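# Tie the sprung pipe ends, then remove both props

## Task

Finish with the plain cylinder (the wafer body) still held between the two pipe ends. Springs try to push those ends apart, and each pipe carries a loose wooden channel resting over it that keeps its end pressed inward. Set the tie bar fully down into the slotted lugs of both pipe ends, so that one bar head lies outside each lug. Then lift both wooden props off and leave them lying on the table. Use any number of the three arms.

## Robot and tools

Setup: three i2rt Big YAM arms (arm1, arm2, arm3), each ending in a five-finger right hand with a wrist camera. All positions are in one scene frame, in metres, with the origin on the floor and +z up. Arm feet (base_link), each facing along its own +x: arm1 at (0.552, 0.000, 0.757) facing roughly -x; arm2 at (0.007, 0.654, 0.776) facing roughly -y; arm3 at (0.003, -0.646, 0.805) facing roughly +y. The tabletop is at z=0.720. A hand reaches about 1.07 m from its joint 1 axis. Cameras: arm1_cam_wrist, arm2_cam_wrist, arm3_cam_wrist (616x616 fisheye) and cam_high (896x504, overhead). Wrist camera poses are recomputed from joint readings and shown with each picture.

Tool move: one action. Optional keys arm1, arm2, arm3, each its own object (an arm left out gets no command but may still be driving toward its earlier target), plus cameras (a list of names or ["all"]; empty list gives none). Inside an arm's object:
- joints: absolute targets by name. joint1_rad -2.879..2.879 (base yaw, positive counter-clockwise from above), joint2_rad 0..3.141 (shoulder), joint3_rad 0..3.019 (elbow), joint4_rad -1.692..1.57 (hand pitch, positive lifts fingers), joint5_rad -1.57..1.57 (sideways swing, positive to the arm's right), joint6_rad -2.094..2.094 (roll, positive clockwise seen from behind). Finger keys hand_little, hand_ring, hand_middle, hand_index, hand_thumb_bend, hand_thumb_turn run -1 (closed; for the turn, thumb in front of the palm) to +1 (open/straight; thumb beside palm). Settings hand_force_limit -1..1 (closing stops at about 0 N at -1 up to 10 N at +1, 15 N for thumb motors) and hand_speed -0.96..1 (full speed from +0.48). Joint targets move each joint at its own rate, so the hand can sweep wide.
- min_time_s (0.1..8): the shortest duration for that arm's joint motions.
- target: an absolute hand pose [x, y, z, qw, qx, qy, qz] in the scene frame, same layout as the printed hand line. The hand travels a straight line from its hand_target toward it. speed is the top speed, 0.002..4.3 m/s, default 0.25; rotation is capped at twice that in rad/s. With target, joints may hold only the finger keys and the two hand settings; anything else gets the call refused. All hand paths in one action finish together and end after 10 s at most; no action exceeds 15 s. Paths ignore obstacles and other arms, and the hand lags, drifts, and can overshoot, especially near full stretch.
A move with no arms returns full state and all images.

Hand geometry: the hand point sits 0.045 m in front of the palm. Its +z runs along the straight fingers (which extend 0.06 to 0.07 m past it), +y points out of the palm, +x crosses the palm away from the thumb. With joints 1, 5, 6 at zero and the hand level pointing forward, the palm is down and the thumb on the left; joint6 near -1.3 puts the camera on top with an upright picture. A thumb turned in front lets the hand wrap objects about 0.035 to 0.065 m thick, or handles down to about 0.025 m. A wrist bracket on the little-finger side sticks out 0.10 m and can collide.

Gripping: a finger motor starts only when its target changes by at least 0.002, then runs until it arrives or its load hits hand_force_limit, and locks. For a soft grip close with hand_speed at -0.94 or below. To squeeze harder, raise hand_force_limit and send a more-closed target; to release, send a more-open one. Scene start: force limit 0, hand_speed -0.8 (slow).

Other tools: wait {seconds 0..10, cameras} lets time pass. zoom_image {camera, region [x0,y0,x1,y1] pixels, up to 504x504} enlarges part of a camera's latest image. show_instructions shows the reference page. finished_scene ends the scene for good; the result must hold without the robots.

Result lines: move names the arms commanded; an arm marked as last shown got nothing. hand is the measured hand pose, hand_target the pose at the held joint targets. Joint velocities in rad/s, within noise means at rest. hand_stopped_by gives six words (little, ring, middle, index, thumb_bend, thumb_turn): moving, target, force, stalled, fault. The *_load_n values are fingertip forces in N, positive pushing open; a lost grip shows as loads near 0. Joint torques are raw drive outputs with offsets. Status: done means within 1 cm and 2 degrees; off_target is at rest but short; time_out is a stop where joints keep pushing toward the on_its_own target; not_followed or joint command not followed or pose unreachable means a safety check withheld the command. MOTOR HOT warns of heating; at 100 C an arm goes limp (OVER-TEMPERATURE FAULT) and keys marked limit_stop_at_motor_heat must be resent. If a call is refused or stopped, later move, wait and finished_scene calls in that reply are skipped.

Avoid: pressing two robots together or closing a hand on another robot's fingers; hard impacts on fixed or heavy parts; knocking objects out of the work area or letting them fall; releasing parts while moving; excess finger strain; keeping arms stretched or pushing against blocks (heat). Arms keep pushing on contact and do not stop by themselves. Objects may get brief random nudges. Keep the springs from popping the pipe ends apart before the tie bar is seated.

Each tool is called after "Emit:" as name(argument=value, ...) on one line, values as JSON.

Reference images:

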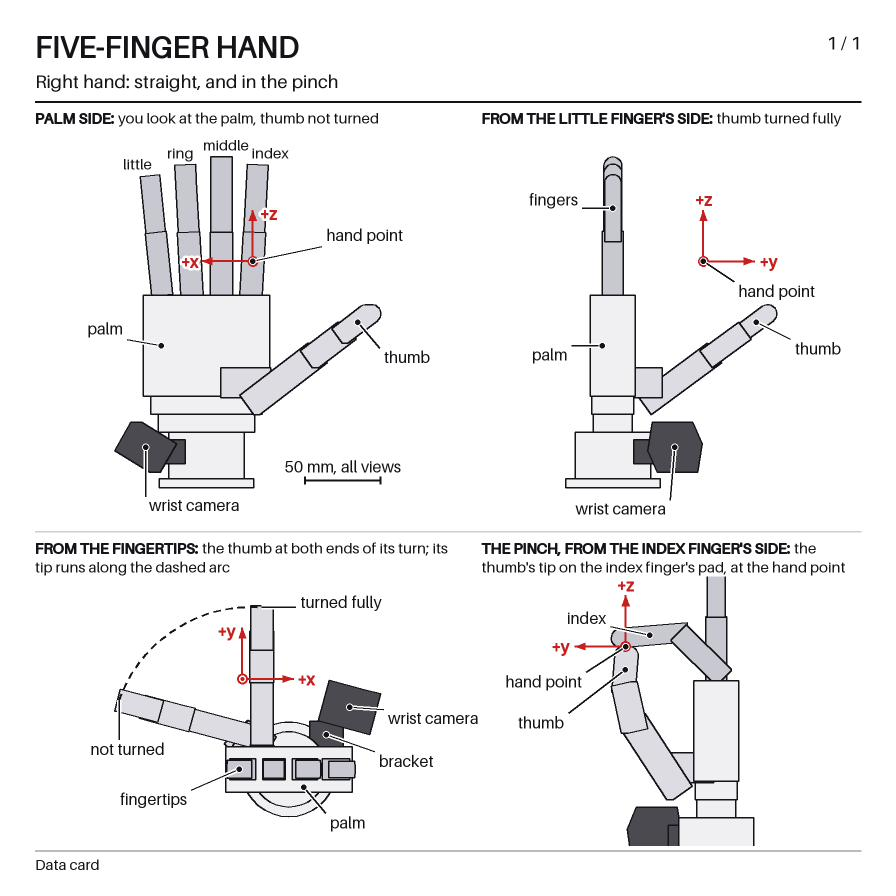

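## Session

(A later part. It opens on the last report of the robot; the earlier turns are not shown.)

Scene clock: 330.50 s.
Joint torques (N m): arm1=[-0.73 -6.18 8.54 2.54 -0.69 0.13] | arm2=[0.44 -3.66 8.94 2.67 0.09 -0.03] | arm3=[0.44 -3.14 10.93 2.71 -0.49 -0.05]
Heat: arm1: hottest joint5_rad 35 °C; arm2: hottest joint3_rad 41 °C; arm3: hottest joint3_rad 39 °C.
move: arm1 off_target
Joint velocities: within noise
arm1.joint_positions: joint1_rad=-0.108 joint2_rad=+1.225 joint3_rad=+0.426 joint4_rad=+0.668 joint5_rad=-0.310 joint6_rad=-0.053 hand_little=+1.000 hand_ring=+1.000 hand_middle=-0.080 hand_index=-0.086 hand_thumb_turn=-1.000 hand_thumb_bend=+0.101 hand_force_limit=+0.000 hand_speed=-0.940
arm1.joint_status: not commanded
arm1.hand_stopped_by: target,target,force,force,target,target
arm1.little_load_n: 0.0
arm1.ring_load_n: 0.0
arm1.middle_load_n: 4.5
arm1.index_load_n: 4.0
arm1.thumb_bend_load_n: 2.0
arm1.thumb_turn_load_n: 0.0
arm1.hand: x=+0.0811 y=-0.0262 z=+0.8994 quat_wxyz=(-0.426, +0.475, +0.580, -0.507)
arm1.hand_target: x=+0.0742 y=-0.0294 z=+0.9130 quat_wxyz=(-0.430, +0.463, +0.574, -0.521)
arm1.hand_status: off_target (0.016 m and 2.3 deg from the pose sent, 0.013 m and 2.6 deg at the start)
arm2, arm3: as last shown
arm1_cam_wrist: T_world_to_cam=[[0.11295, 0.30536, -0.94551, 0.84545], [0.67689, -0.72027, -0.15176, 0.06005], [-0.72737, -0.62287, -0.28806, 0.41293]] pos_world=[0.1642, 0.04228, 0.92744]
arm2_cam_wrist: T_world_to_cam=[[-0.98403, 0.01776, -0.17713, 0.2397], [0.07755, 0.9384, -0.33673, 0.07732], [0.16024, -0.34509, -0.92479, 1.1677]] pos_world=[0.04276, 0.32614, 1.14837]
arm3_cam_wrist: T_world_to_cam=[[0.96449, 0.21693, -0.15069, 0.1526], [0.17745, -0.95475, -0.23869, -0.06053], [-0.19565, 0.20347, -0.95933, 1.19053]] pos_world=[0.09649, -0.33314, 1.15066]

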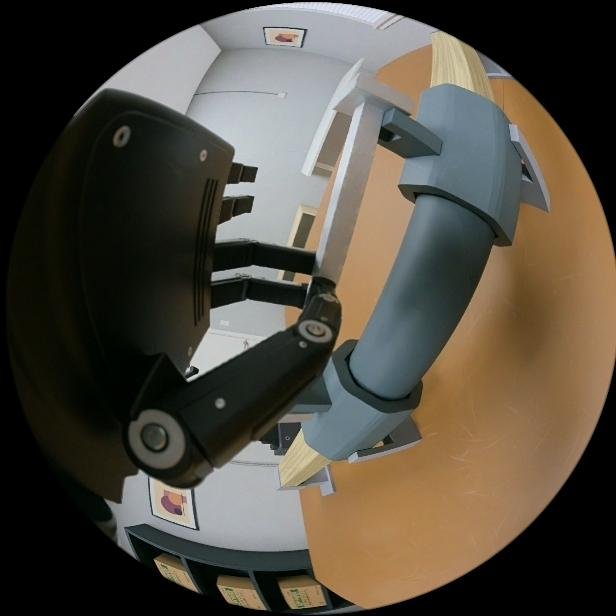

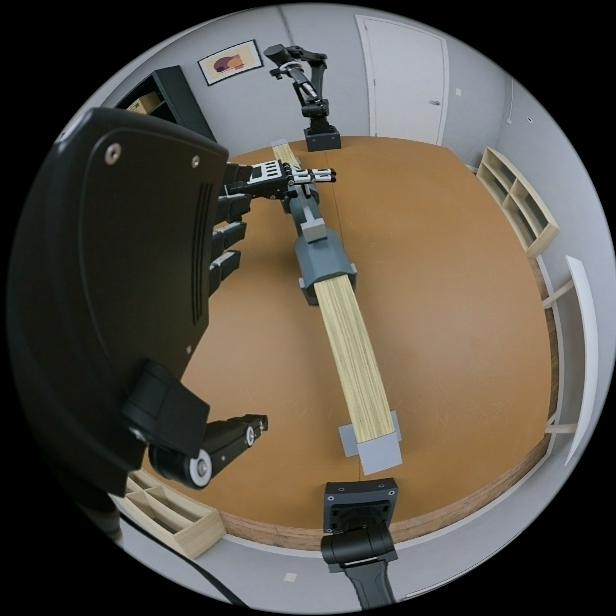

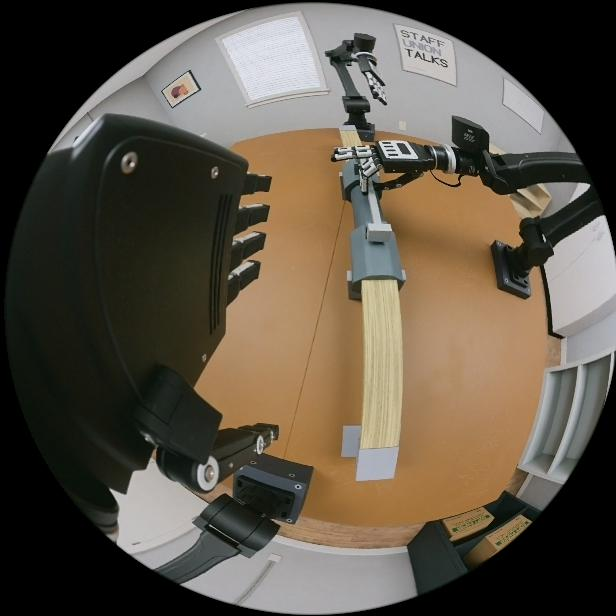

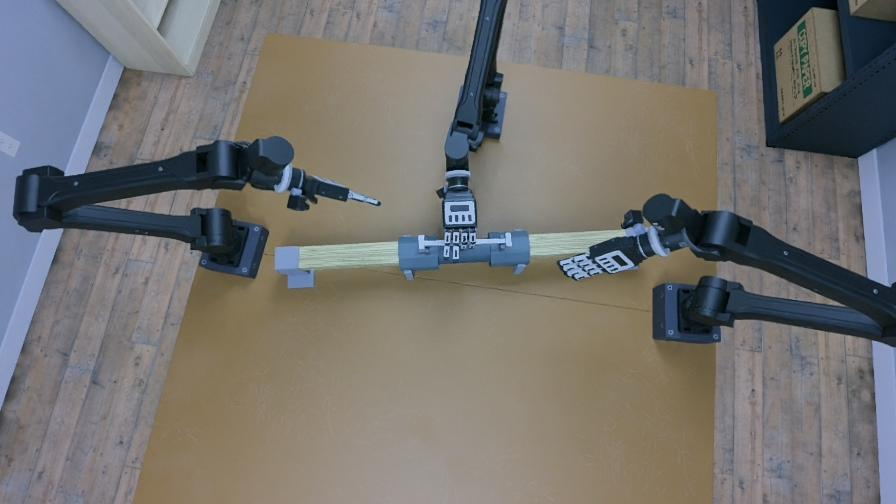

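Emit:
move(arm1={"target":[0.058,-0.0295,0.960,0.4266,-0.4661,-0.5767,0.5179],"speed":0.05}, cameras=["arm1_cam_wrist","arm2_cam_wrist","arm3_cam_wrist","cam_high"])

Emit:
zoom_image(camera="arm2_cam_wrist", region=[280, 190, 360, 270])

Emit:
zoom_image(camera="arm3_cam_wrist", region=[330, 180, 410, 260])

Emit:
zoom_image(camera="cam_high", region=[415, 205, 515, 275])

Emit:
zoom_image(camera="arm1_cam_wrist", region=[330, 70, 430, 170])

Scene clock: 337.13 s.
Joint torques (N m): arm1=[-0.32 -7.65 13.3 1.62 -0.19 0.09] | arm2=[0.44 -3.66 8.94 2.67 0.09 -0.02] | arm3=[0.44 -3.14 10.95 2.73 -0.49 -0.06]
Heat: arm1: hottest joint5_rad 35 °C; arm2: hottest joint3_rad 41 °C; arm3: hottest joint3_rad 39 °C.
move: arm1 off_target
Joint velocities: within noise
arm1.joint_positions: joint1_rad=-0.108 joint2_rad=+1.159 joint3_rad=+0.489 joint4_rad=+0.486 joint5_rad=-0.317 joint6_rad=-0.053 hand_little=+1.000 hand_ring=+1.000 hand_middle=-0.080 hand_index=-0.086 hand_thumb_turn=-1.000 hand_thumb_bend=+0.101 hand_force_limit=+0.000 hand_speed=-0.940
arm1.joint_status: not commanded
arm1.hand_stopped_by: target,target,force,force,target,target
arm1.little_load_n: 0.0
arm1.ring_load_n: 0.0
arm1.middle_load_n: 4.0
arm1.index_load_n: 3.5
arm1.thumb_bend_load_n: 3.0
arm1.thumb_turn_load_n: 0.0
arm1.hand: x=+0.0788 y=-0.0273 z=+0.9185 quat_wxyz=(-0.407, +0.487, +0.591, -0.498)
arm1.hand_target: x=+0.0609 y=-0.0294 z=+0.9604 quat_wxyz=(-0.427, +0.466, +0.577, -0.518)
arm1.hand_status: off_target (0.047 m and 4.3 deg from the pose sent, 0.065 m and 1.7 deg at the start)
arm2.joint_positions: joint1_rad=+0.341 joint2_rad=+0.839 joint3_rad=+0.882 joint4_rad=-0.708 joint5_rad=+0.106 joint6_rad=-0.977 hand_little=+1.000 hand_ring=+1.000 hand_middle=+1.000 hand_index=+1.000 hand_thumb_turn=+1.000 hand_thumb_bend=+1.000 hand_force_limit=+0.000 hand_speed=-0.800
arm2.joint_status: not commanded
arm2.hand_stopped_by: target,target,target,target,target,target
arm2.little_load_n: 0.0
arm2.ring_load_n: 0.0
arm2.middle_load_n: 0.0
arm2.index_load_n: 0.0
arm2.thumb_bend_load_n: 0.0
arm2.thumb_turn_load_n: 0.0
arm2.hand: x=+0.0659 y=+0.2843 z=+1.0427 quat_wxyz=(+0.187, +0.516, -0.733, +0.400)
arm2.hand_target: x=+0.0700 y=+0.2802 z=+1.0500 quat_wxyz=(+0.189, +0.511, -0.730, +0.413)
arm2.hand_status: not commanded
arm3.joint_positions: joint1_rad=-0.324 joint2_rad=+0.805 joint3_rad=+0.845 joint4_rad=-0.909 joint5_rad=-0.418 joint6_rad=-1.589 hand_little=+1.000 hand_ring=+1.000 hand_middle=+1.000 hand_index=+1.000 hand_thumb_turn=+1.000 hand_thumb_bend=+1.000 hand_force_limit=+0.000 hand_speed=-0.800
arm3.joint_status: not commanded
arm3.hand_stopped_by: target,target,target,target,target,target
arm3.little_load_n: 0.5
arm3.ring_load_n: 0.0
arm3.middle_load_n: 0.0
arm3.index_load_n: 0.0
arm3.thumb_bend_load_n: 0.0
arm3.thumb_turn_load_n: 0.0
arm3.hand: x=+0.0752 y=-0.3070 z=+1.0394 quat_wxyz=(-0.358, +0.684, +0.618, +0.151)
arm3.hand_target: x=+0.0798 y=-0.3003 z=+1.0503 quat_wxyz=(-0.366, +0.675, +0.618, +0.168)
arm3.hand_status: not commanded
arm1_cam_wrist: T_world_to_cam=[[0.16016, 0.29858, -0.94085, 0.85593], [0.68915, -0.71622, -0.10999, 0.02448], [-0.7067, -0.63077, -0.32048, 0.44406]] pos_world=[0.15987, 0.04207, 0.9503]
arm2_cam_wrist: T_world_to_cam=[[-0.98403, 0.01776, -0.17713, 0.2397], [0.07755, 0.9384, -0.33673, 0.07732], [0.16024, -0.34509, -0.92479, 1.1677]] pos_world=[0.04276, 0.32614, 1.14837]
arm3_cam_wrist: T_world_to_cam=[[0.96449, 0.21693, -0.15069, 0.1526], [0.17745, -0.95475, -0.23869, -0.06053], [-0.19565, 0.20347, -0.95933, 1.19053]] pos_world=[0.09649, -0.33314, 1.15066]

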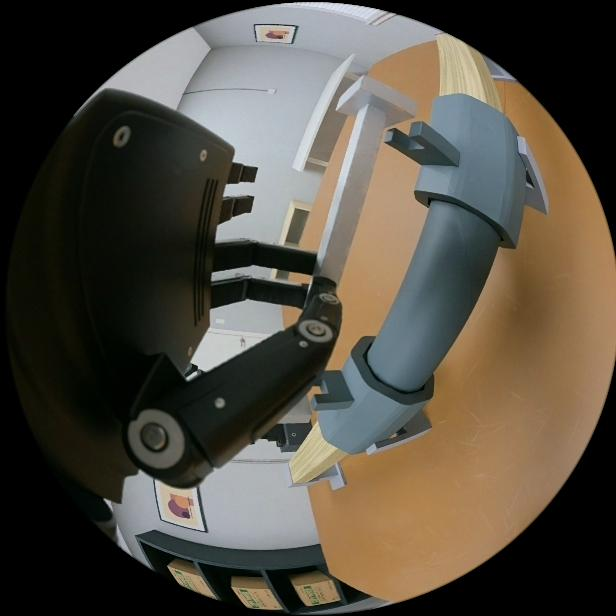

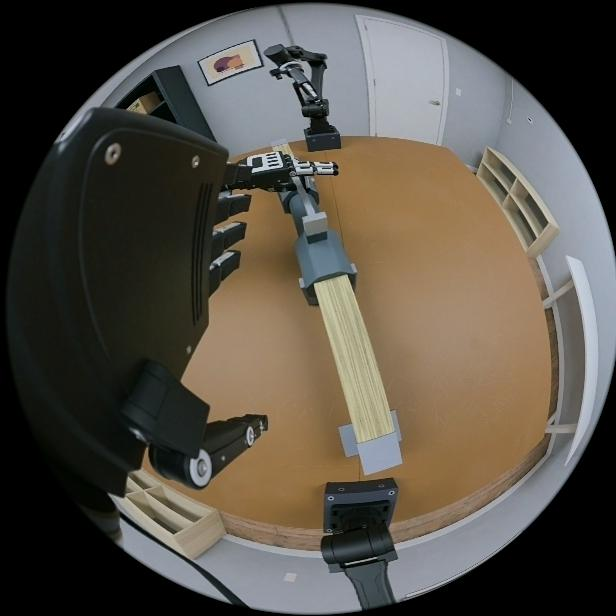

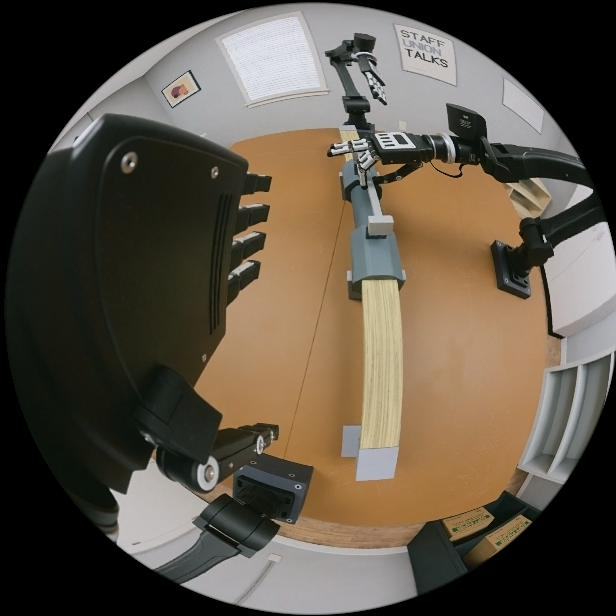

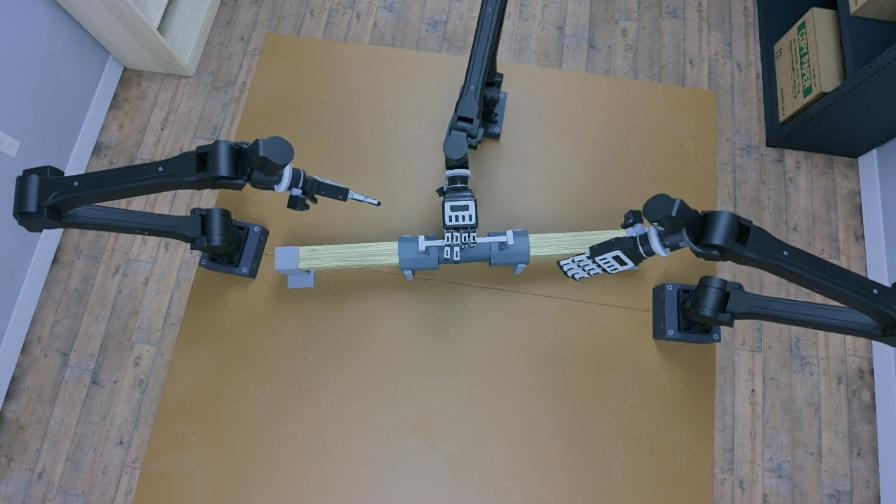

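Scaled by 6.300 from the camera's image (finer frame: 880x880).

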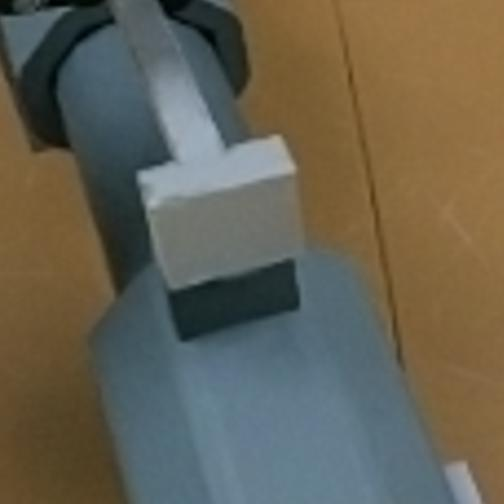

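Scaled by 6.300 from the camera's image (finer frame: 880x880).

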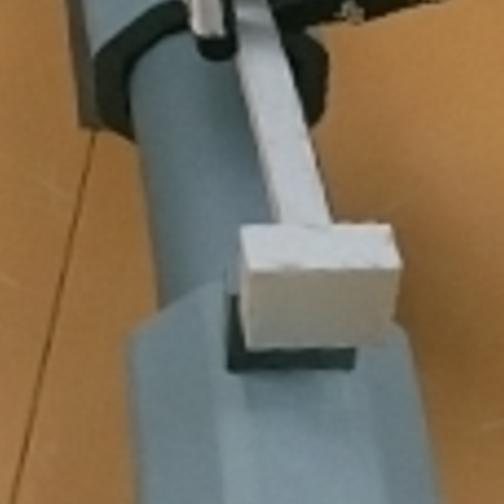

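Scaled by 5.040 from the camera's image (finer frame: 1280x720).

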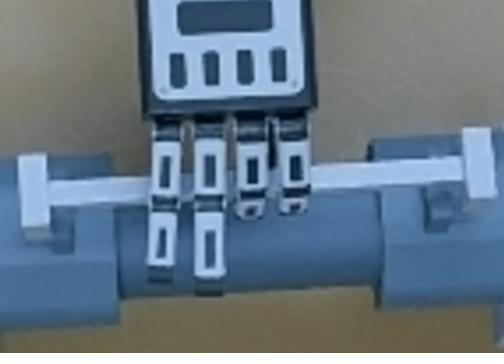

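Scaled by 5.040 from the camera's image (finer frame: 880x880).

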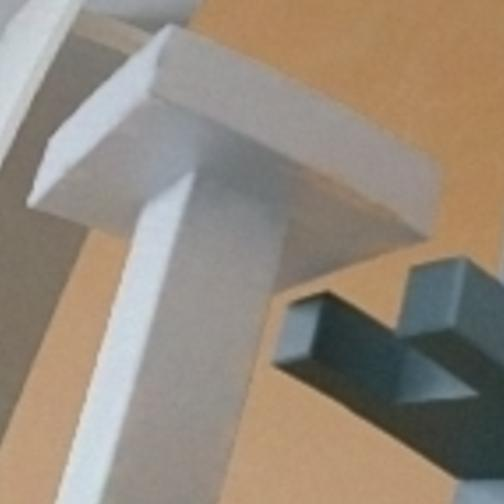

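Emit:
move(arm1={"target":[0.076,-0.0305,0.917,0.4297,-0.4629,-0.5737,0.5213],"speed":0.05}, cameras=["arm1_cam_wrist","arm2_cam_wrist","arm3_cam_wrist","cam_high"])

Emit:
zoom_image(camera="arm2_cam_wrist", region=[280, 190, 360, 270])

Emit:
zoom_image(camera="arm3_cam_wrist", region=[330, 180, 410, 260])

Emit:
zoom_image(camera="cam_high", region=[415, 205, 515, 275])

Emit:
zoom_image(camera="arm1_cam_wrist", region=[330, 70, 430, 170])

Scene clock: 353.63 s.
Joint torques (N m): arm1=[-0.5 -6.71 7.27 2.85 -0.19 0.12] | arm2=[0.44 -3.66 8.94 2.67 0.09 -0.02] | arm3=[0.44 -3.08 10.93 2.71 -0.49 -0.05]
Heat: arm1: hottest joint3_rad 35 °C; arm2: hottest joint3_rad 41 °C; arm3: hottest joint3_rad 39 °C.
move: arm1 off_target
Joint velocities: within noise
arm1.joint_positions: joint1_rad=-0.108 joint2_rad=+1.211 joint3_rad=+0.442 joint4_rad=+0.640 joint5_rad=-0.322 joint6_rad=-0.051 hand_little=+1.000 hand_ring=+1.000 hand_middle=-0.080 hand_index=-0.086 hand_thumb_turn=-1.000 hand_thumb_bend=+0.101 hand_force_limit=+0.000 hand_speed=-0.940
arm1.joint_status: not commanded
arm1.hand_stopped_by: target,target,force,force,target,target
arm1.little_load_n: 0.0
arm1.ring_load_n: 0.0
arm1.middle_load_n: 3.5
arm1.index_load_n: 3.0
arm1.thumb_bend_load_n: 3.5
arm1.thumb_turn_load_n: 0.0
arm1.hand: x=+0.0789 y=-0.0282 z=+0.9072 quat_wxyz=(-0.423, +0.472, +0.582, -0.510)
arm1.hand_target: x=+0.0761 y=-0.0305 z=+0.9170 quat_wxyz=(-0.430, +0.463, +0.574, -0.521)
arm1.hand_status: off_target (0.011 m and 2.0 deg from the pose sent, 0.004 m and 5.1 deg at the start)
arm2, arm3: as last shown
arm2.little_load_n: 0.5
arm3.little_load_n: 0.0
arm1_cam_wrist: T_world_to_cam=[[0.10812, 0.3036, -0.94664, 0.85506], [0.68495, -0.7129, -0.1504, 0.05961], [-0.72052, -0.63214, -0.28503, 0.40887]] pos_world=[0.16132, 0.04137, 0.93495]
arm2_cam_wrist: T_world_to_cam=[[-0.98403, 0.01776, -0.17713, 0.2397], [0.07755, 0.9384, -0.33673, 0.07732], [0.16024, -0.34509, -0.92479, 1.1677]] pos_world=[0.04276, 0.32614, 1.14837]
arm3_cam_wrist: T_world_to_cam=[[0.96449, 0.21693, -0.15069, 0.1526], [0.17745, -0.95475, -0.23869, -0.06053], [-0.19565, 0.20347, -0.95933, 1.19053]] pos_world=[0.09649, -0.33314, 1.15066]

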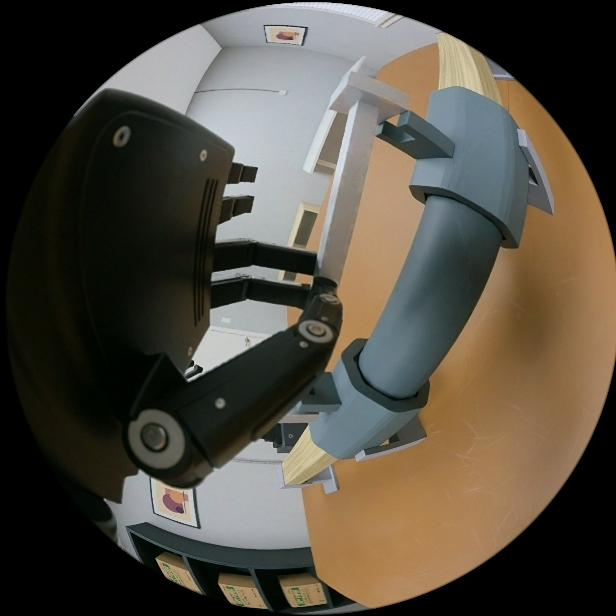

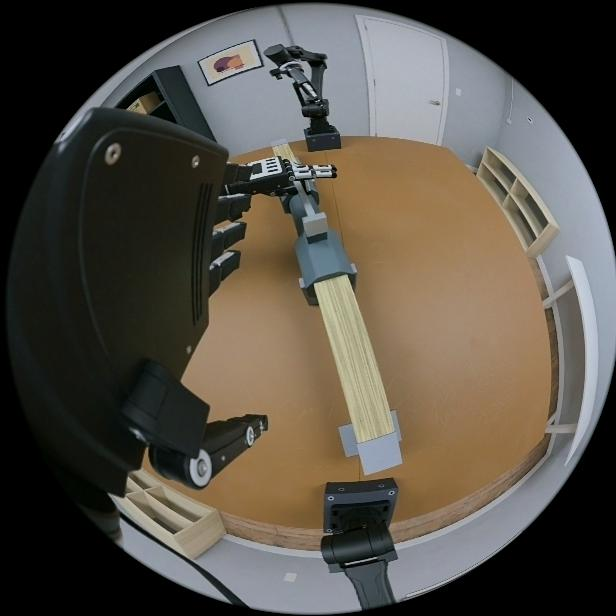

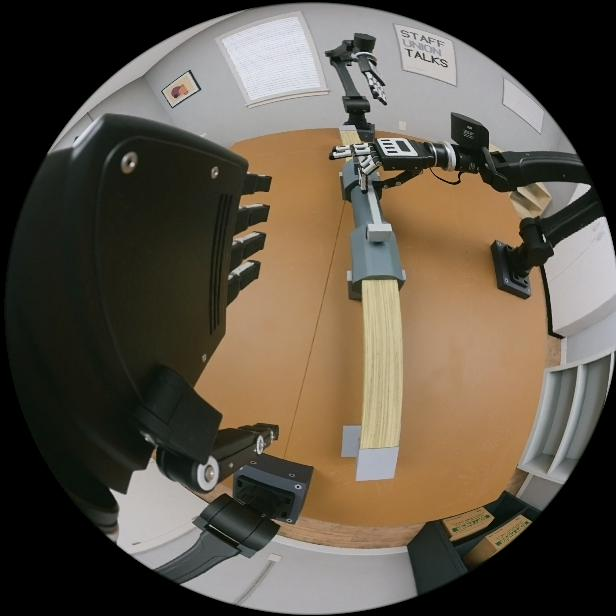

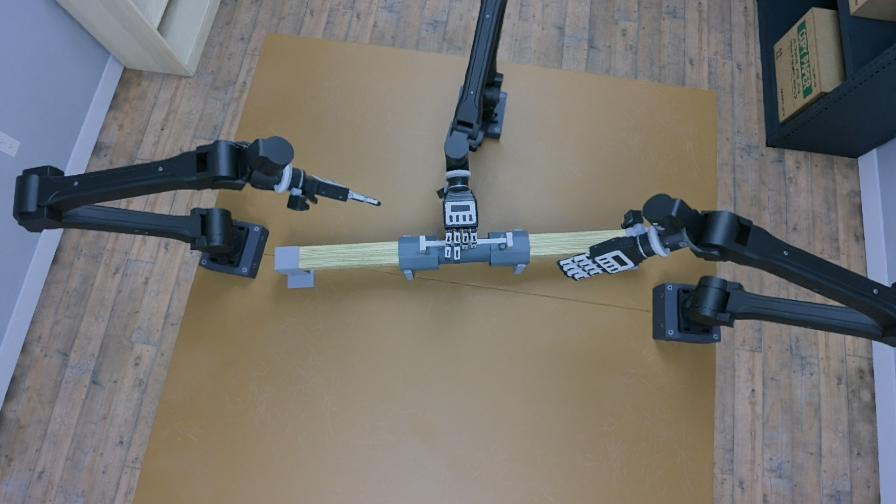

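Scaled by 6.300 from the camera's image (finer frame: 880x880).

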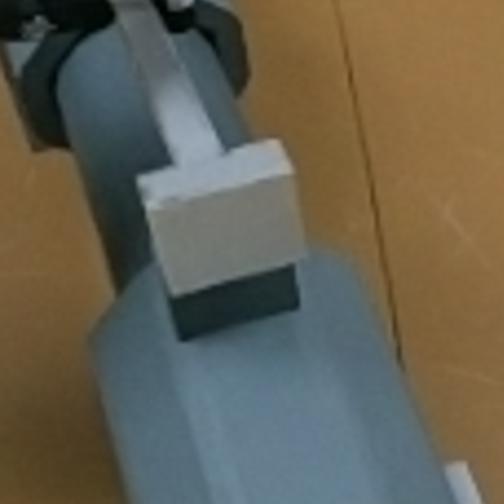

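Scaled by 6.300 from the camera's image (finer frame: 880x880).

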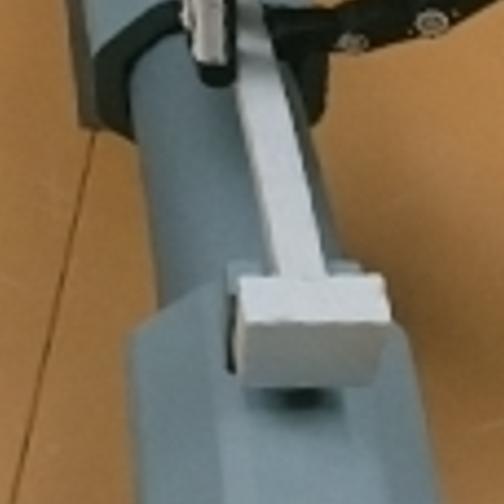

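Scaled by 5.040 from the camera's image (finer frame: 1280x720).

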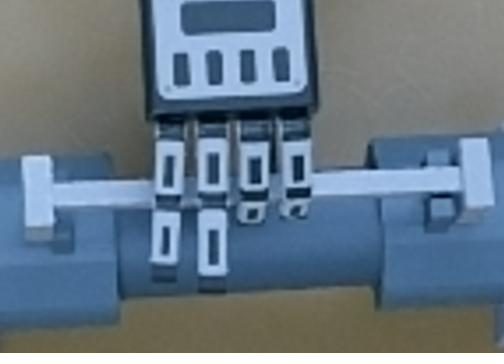

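Scaled by 5.040 from the camera's image (finer frame: 880x880).

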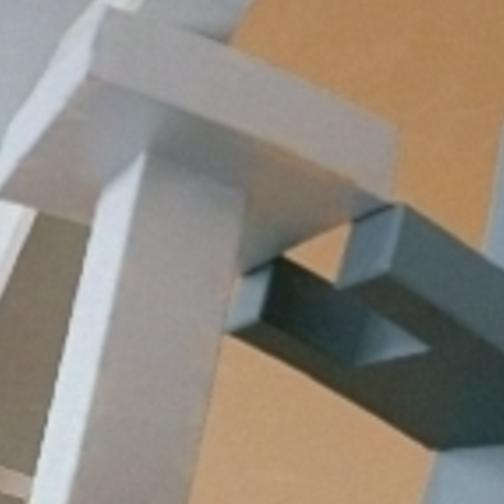

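Emit:
zoom_image(camera="cam_high", region=[405, 225, 445, 265])

Emit:
zoom_image(camera="cam_high", region=[485, 220, 525, 260])

Emit:
zoom_image(camera="arm1_cam_wrist", region=[270, 360, 370, 460])

Scaled by 12.600 from the camera's image (finer frame: 1280x720).

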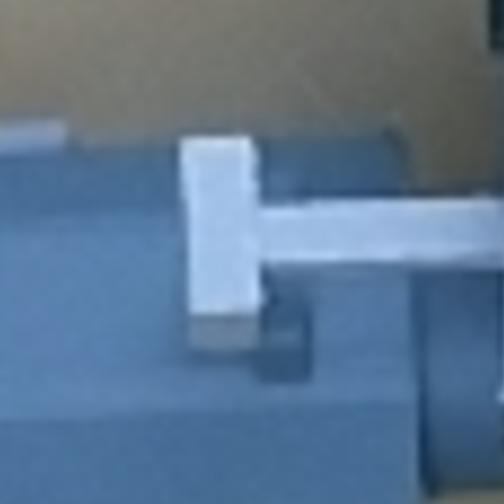

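Scaled by 12.600 from the camera's image (finer frame: 1280x720).

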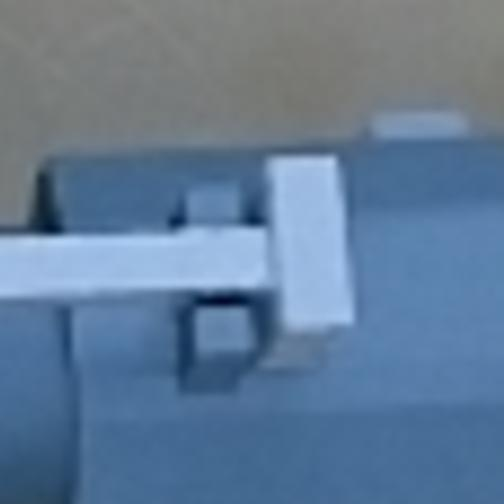

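Scaled by 5.040 from the camera's image (finer frame: 880x880).

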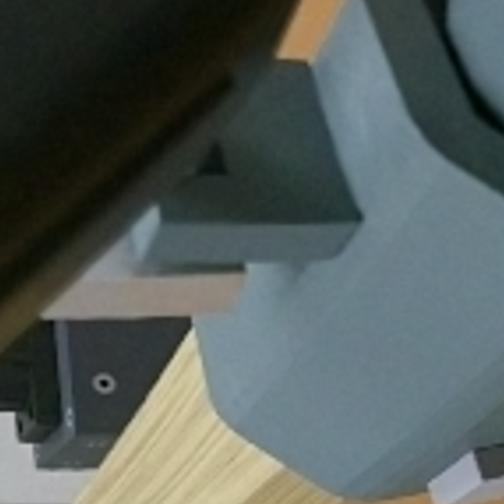

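Emit:
move(arm1={"target":[0.058,-0.018,0.960,0.4266,-0.4661,-0.5767,0.5179],"speed":0.05}, cameras=["arm1_cam_wrist","arm2_cam_wrist","arm3_cam_wrist","cam_high"])

Emit:
zoom_image(camera="arm2_cam_wrist", region=[280, 190, 360, 270])

Emit:
zoom_image(camera="arm3_cam_wrist", region=[330, 180, 410, 260])

Emit:
zoom_image(camera="cam_high", region=[405, 225, 445, 265])

Emit:
zoom_image(camera="cam_high", region=[485, 220, 525, 260])

Emit:
zoom_image(camera="arm1_cam_wrist", region=[330, 70, 430, 170])

Scene clock: 388.97 s.
Joint torques (N m): arm1=[-2.08 -7.94 13.34 1.62 -0.15 0.05] | arm2=[0.44 -3.66 8.94 2.67 0.09 -0.03] | arm3=[0.44 -3.14 10.92 2.73 -0.5 -0.05]
Heat: arm1: hottest joint3_rad 35 °C; arm2: hottest joint3_rad 41 °C; arm3: hottest joint3_rad 40 °C.
move: arm1 off_target
Joint velocities: within noise
arm1.joint_positions: joint1_rad=-0.122 joint2_rad=+1.165 joint3_rad=+0.492 joint4_rad=+0.486 joint5_rad=-0.353 joint6_rad=-0.051 hand_little=+1.000 hand_ring=+1.000 hand_middle=-0.080 hand_index=-0.086 hand_thumb_turn=-1.000 hand_thumb_bend=+0.101 hand_force_limit=+0.000 hand_speed=-0.940
arm1.joint_status: not commanded
arm1.hand_stopped_by: target,target,force,force,target,target
arm1.little_load_n: 0.0
arm1.ring_load_n: 0.0
arm1.middle_load_n: 3.0
arm1.index_load_n: 2.5
arm1.thumb_bend_load_n: 3.5
arm1.thumb_turn_load_n: 0.0
arm1.hand: x=+0.0795 y=-0.0272 z=+0.9179 quat_wxyz=(-0.399, +0.484, +0.594, -0.504)
arm1.hand_target: x=+0.0609 y=-0.0183 z=+0.9603 quat_wxyz=(-0.427, +0.466, +0.577, -0.518)
arm1.hand_status: off_target (0.048 m and 4.6 deg from the pose sent, 0.058 m and 1.3 deg at the start)
arm2, arm3: as last shown
arm2.little_load_n: 0.0
arm2.ring_load_n: 0.5
arm1_cam_wrist: T_world_to_cam=[[0.15692, 0.29352, -0.94298, 0.85728], [0.70392, -0.70297, -0.10167, 0.01562], [-0.69273, -0.64783, -0.31693, 0.4396]] pos_world=[0.159, 0.04414, 0.94931]
arm2_cam_wrist: T_world_to_cam=[[-0.98403, 0.01776, -0.17713, 0.2397], [0.07755, 0.9384, -0.33673, 0.07732], [0.16024, -0.34509, -0.92479, 1.1677]] pos_world=[0.04276, 0.32614, 1.14837]
arm3_cam_wrist: T_world_to_cam=[[0.96449, 0.21693, -0.15069, 0.1526], [0.17745, -0.95475, -0.23869, -0.06053], [-0.19565, 0.20347, -0.95933, 1.19053]] pos_world=[0.09649, -0.33314, 1.15066]

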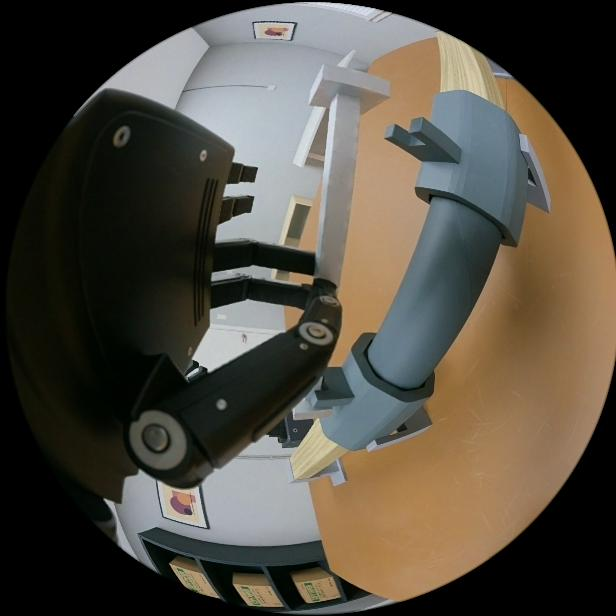

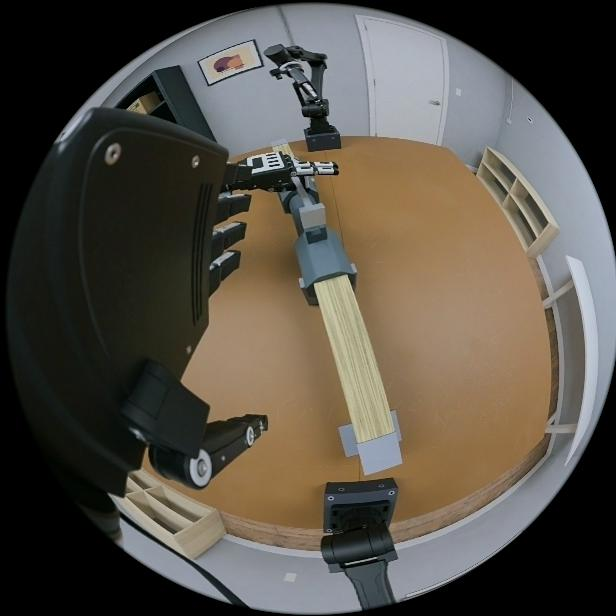

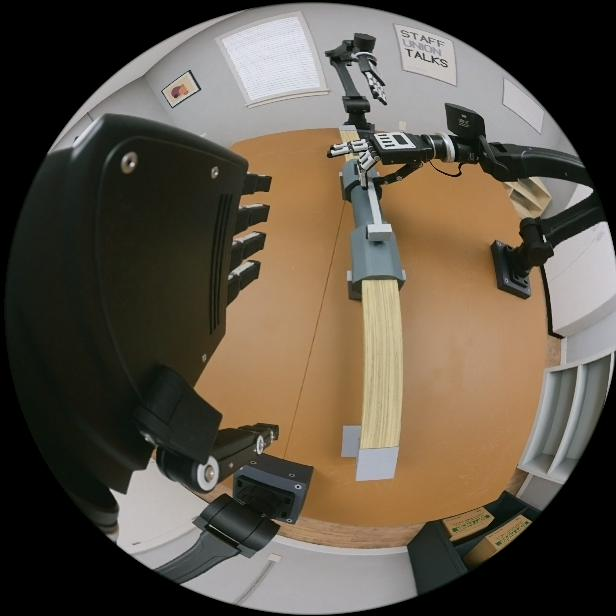

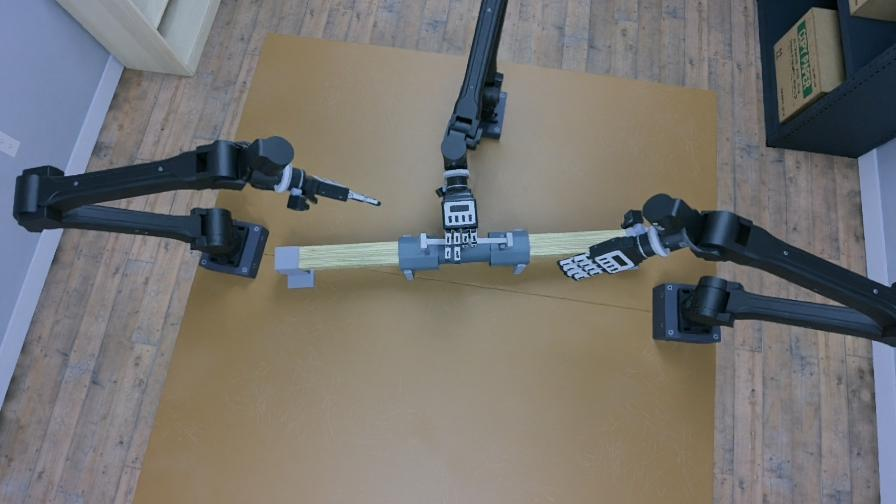

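Scaled by 6.300 from the camera's image (finer frame: 880x880).

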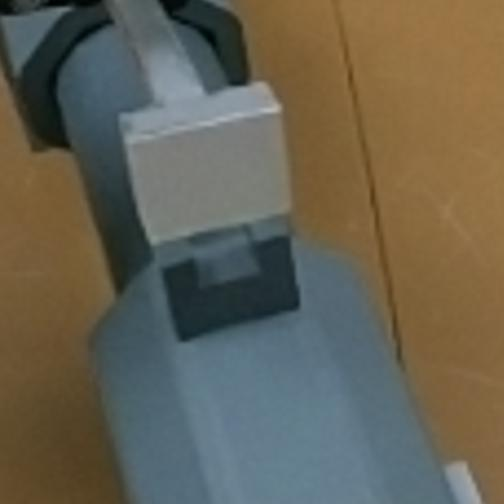

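Scaled by 6.300 from the camera's image (finer frame: 880x880).

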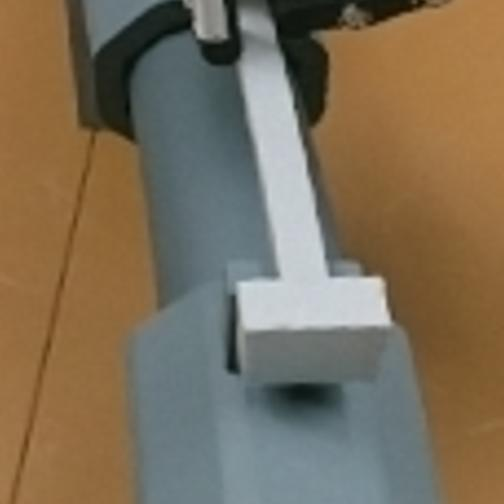

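Scaled by 12.600 from the camera's image (finer frame: 1280x720).

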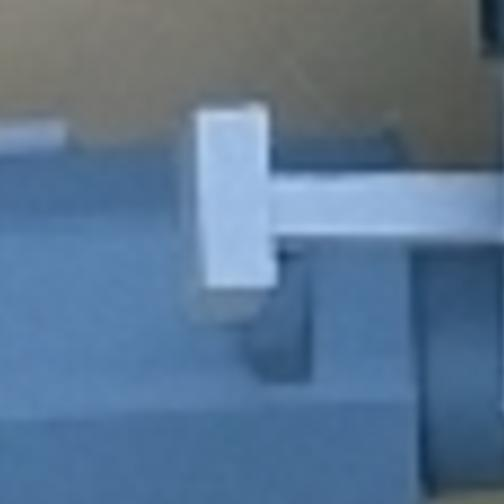

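Scaled by 12.600 from the camera's image (finer frame: 1280x720).

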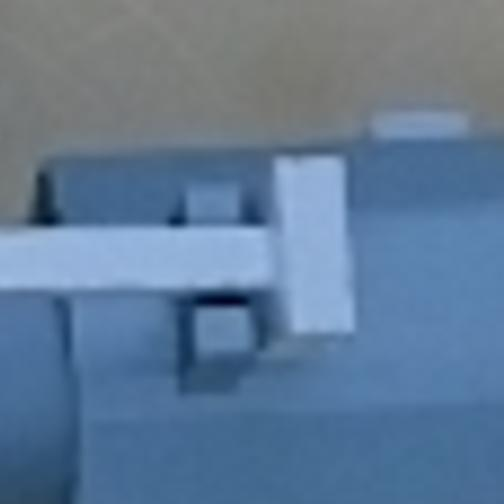

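Scaled by 5.040 from the camera's image (finer frame: 880x880).

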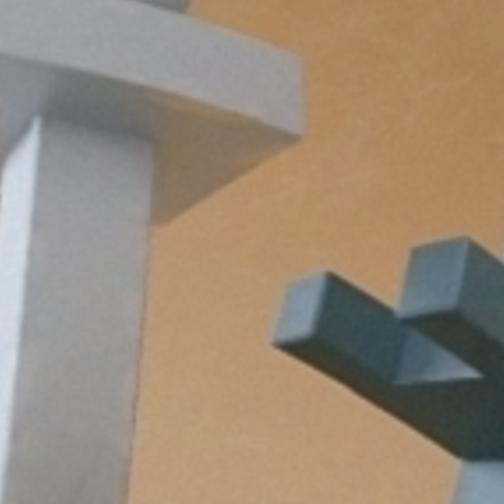

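Emit:
move(arm1={"target":[0.0609,-0.0125,0.958,0.4266,-0.4661,-0.5767,0.5179],"speed":0.05,"joints":{"hand_force_limit":0.3,"hand_index":-0.4,"hand_middle":-0.4}}, cameras=["arm1_cam_wrist","arm2_cam_wrist","arm3_cam_wrist","cam_high"])

Emit:
zoom_image(camera="arm2_cam_wrist", region=[280, 190, 360, 270])

Emit:
zoom_image(camera="arm3_cam_wrist", region=[330, 180, 410, 260])

Emit:
zoom_image(camera="cam_high", region=[415, 205, 515, 275])

Emit:
zoom_image(camera="arm1_cam_wrist", region=[270, 360, 370, 460])

Scene clock: 403.97 s.
Joint torques (N m): arm1=[-2.55 -7.53 12.75 1.81 -0.06 0.01] | arm2=[0.44 -3.66 8.94 2.67 0.09 -0.02] | arm3=[0.44 -3.08 10.95 2.71 -0.49 -0.05]
Heat: arm1: hottest joint3_rad 37 °C; arm2: hottest joint3_rad 41 °C; arm3: hottest joint3_rad 40 °C.
move: arm1 off_target
Joint velocities: within noise
arm1.joint_positions: joint1_rad=-0.133 joint2_rad=+1.162 joint3_rad=+0.492 joint4_rad=+0.484 joint5_rad=-0.373 joint6_rad=-0.048 hand_little=+1.000 hand_ring=+1.000 hand_middle=-0.101 hand_index=-0.117 hand_thumb_turn=-1.000 hand_thumb_bend=+0.102 hand_force_limit=+0.300 hand_speed=-0.940
arm1.joint_status: hand_middle off_target (ended at -0.101, target -0.400); hand_index off_target (ended at -0.117, target -0.400); the others done
arm1.hand_stopped_by: target,target,force,force,target,target
arm1.little_load_n: 0.0
arm1.ring_load_n: 0.0
arm1.middle_load_n: 6.0
arm1.index_load_n: 7.0
arm1.thumb_bend_load_n: 6.0
arm1.thumb_turn_load_n: 1.0
arm1.hand: x=+0.0809 y=-0.0258 z=+0.9196 quat_wxyz=(-0.396, +0.482, +0.594, -0.508)
arm1.hand_target: x=+0.0634 y=-0.0128 z=+0.9583 quat_wxyz=(-0.427, +0.466, +0.577, -0.518)
arm1.hand_status: off_target (0.045 m and 4.6 deg from the pose sent, 0.047 m and 4.6 deg at the start)
arm2, arm3: as last shown
arm2.ring_load_n: 0.0
arm2.thumb_bend_load_n: -0.5
arm1_cam_wrist: T_world_to_cam=[[0.15237, 0.2893, -0.94503, 0.86052], [0.70953, -0.69766, -0.09917, 0.01319], [-0.68801, -0.65542, -0.31157, 0.43646]] pos_world=[0.15981, 0.04632, 0.95052]
arm2_cam_wrist: T_world_to_cam=[[-0.98403, 0.01776, -0.17713, 0.2397], [0.07755, 0.9384, -0.33673, 0.07732], [0.16024, -0.34509, -0.92479, 1.1677]] pos_world=[0.04276, 0.32614, 1.14837]
arm3_cam_wrist: T_world_to_cam=[[0.96449, 0.21693, -0.15069, 0.1526], [0.17745, -0.95475, -0.23869, -0.06053], [-0.19565, 0.20347, -0.95933, 1.19053]] pos_world=[0.09649, -0.33314, 1.15066]

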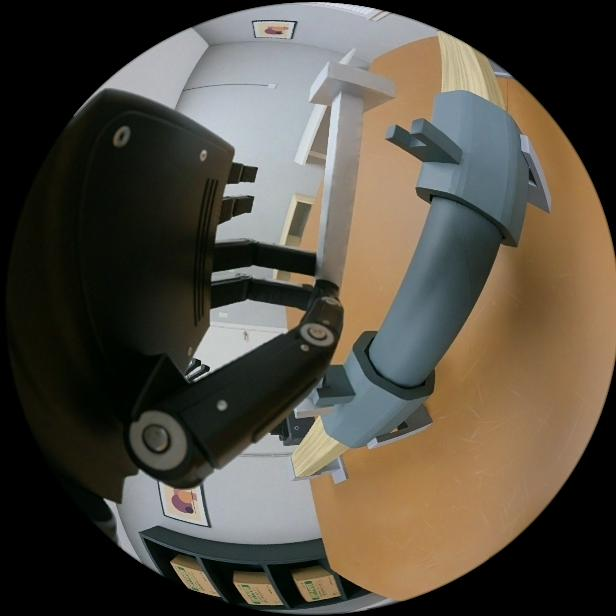

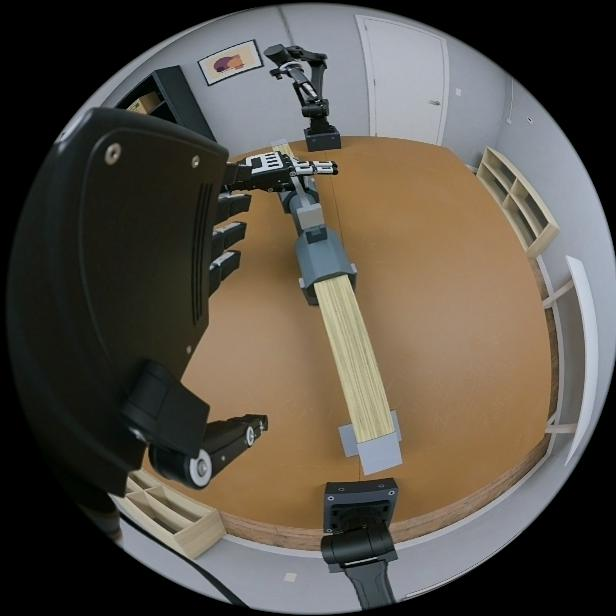

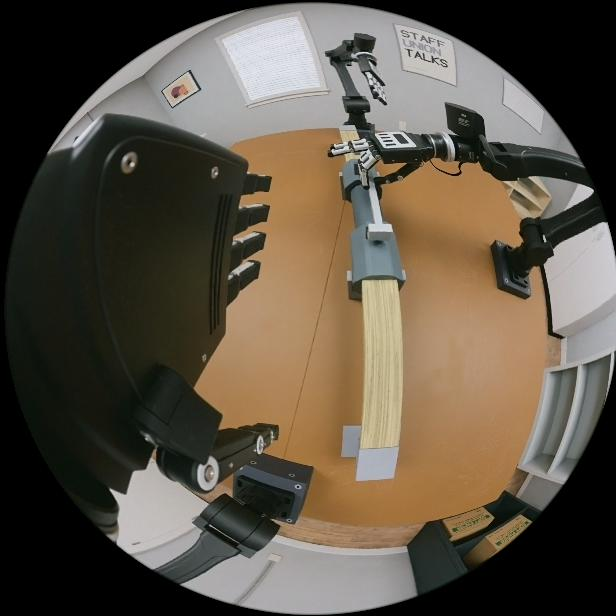

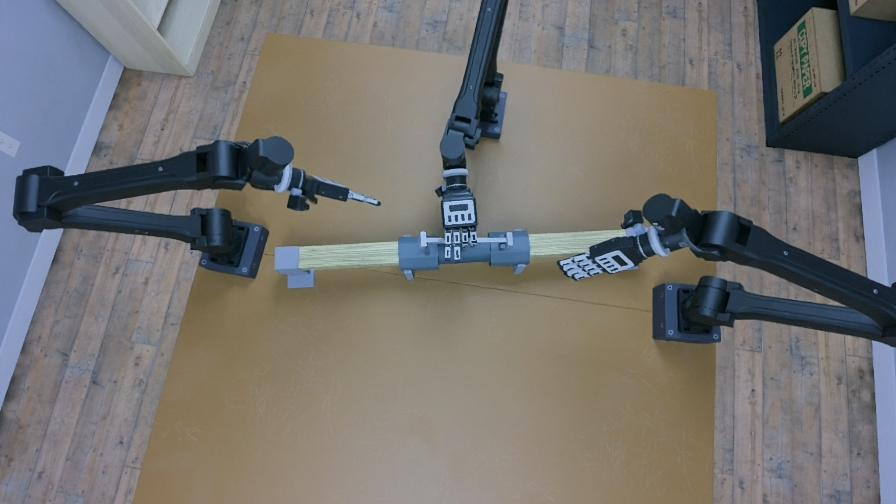

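Scaled by 6.300 from the camera's image (finer frame: 880x880).

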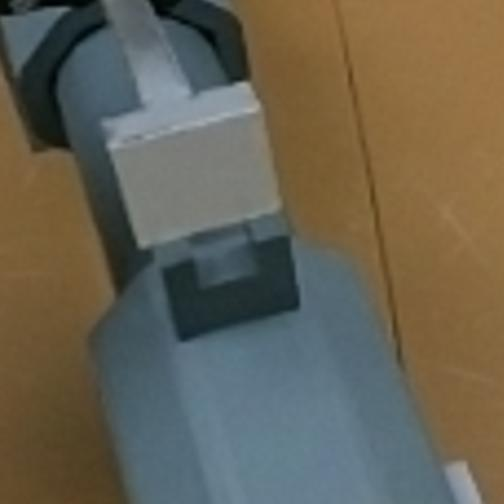

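Scaled by 6.300 from the camera's image (finer frame: 880x880).

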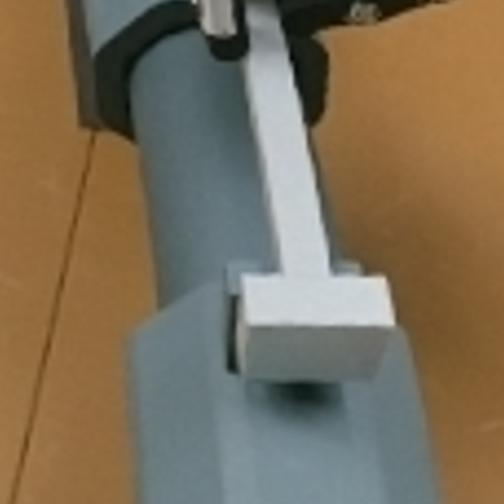

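Scaled by 5.040 from the camera's image (finer frame: 1280x720).

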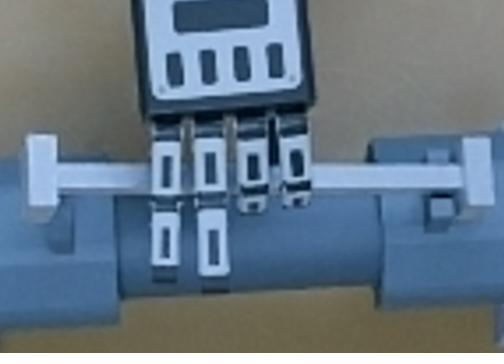

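Scaled by 5.040 from the camera's image (finer frame: 880x880).

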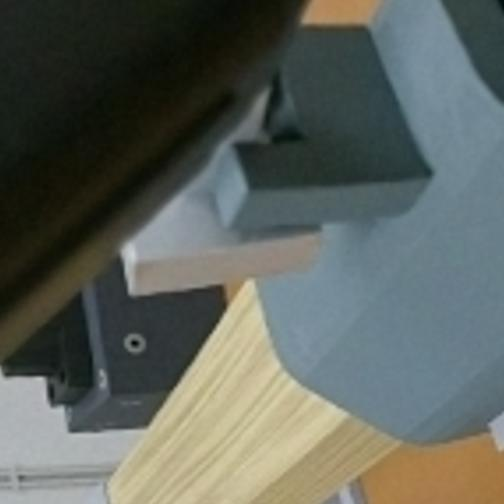

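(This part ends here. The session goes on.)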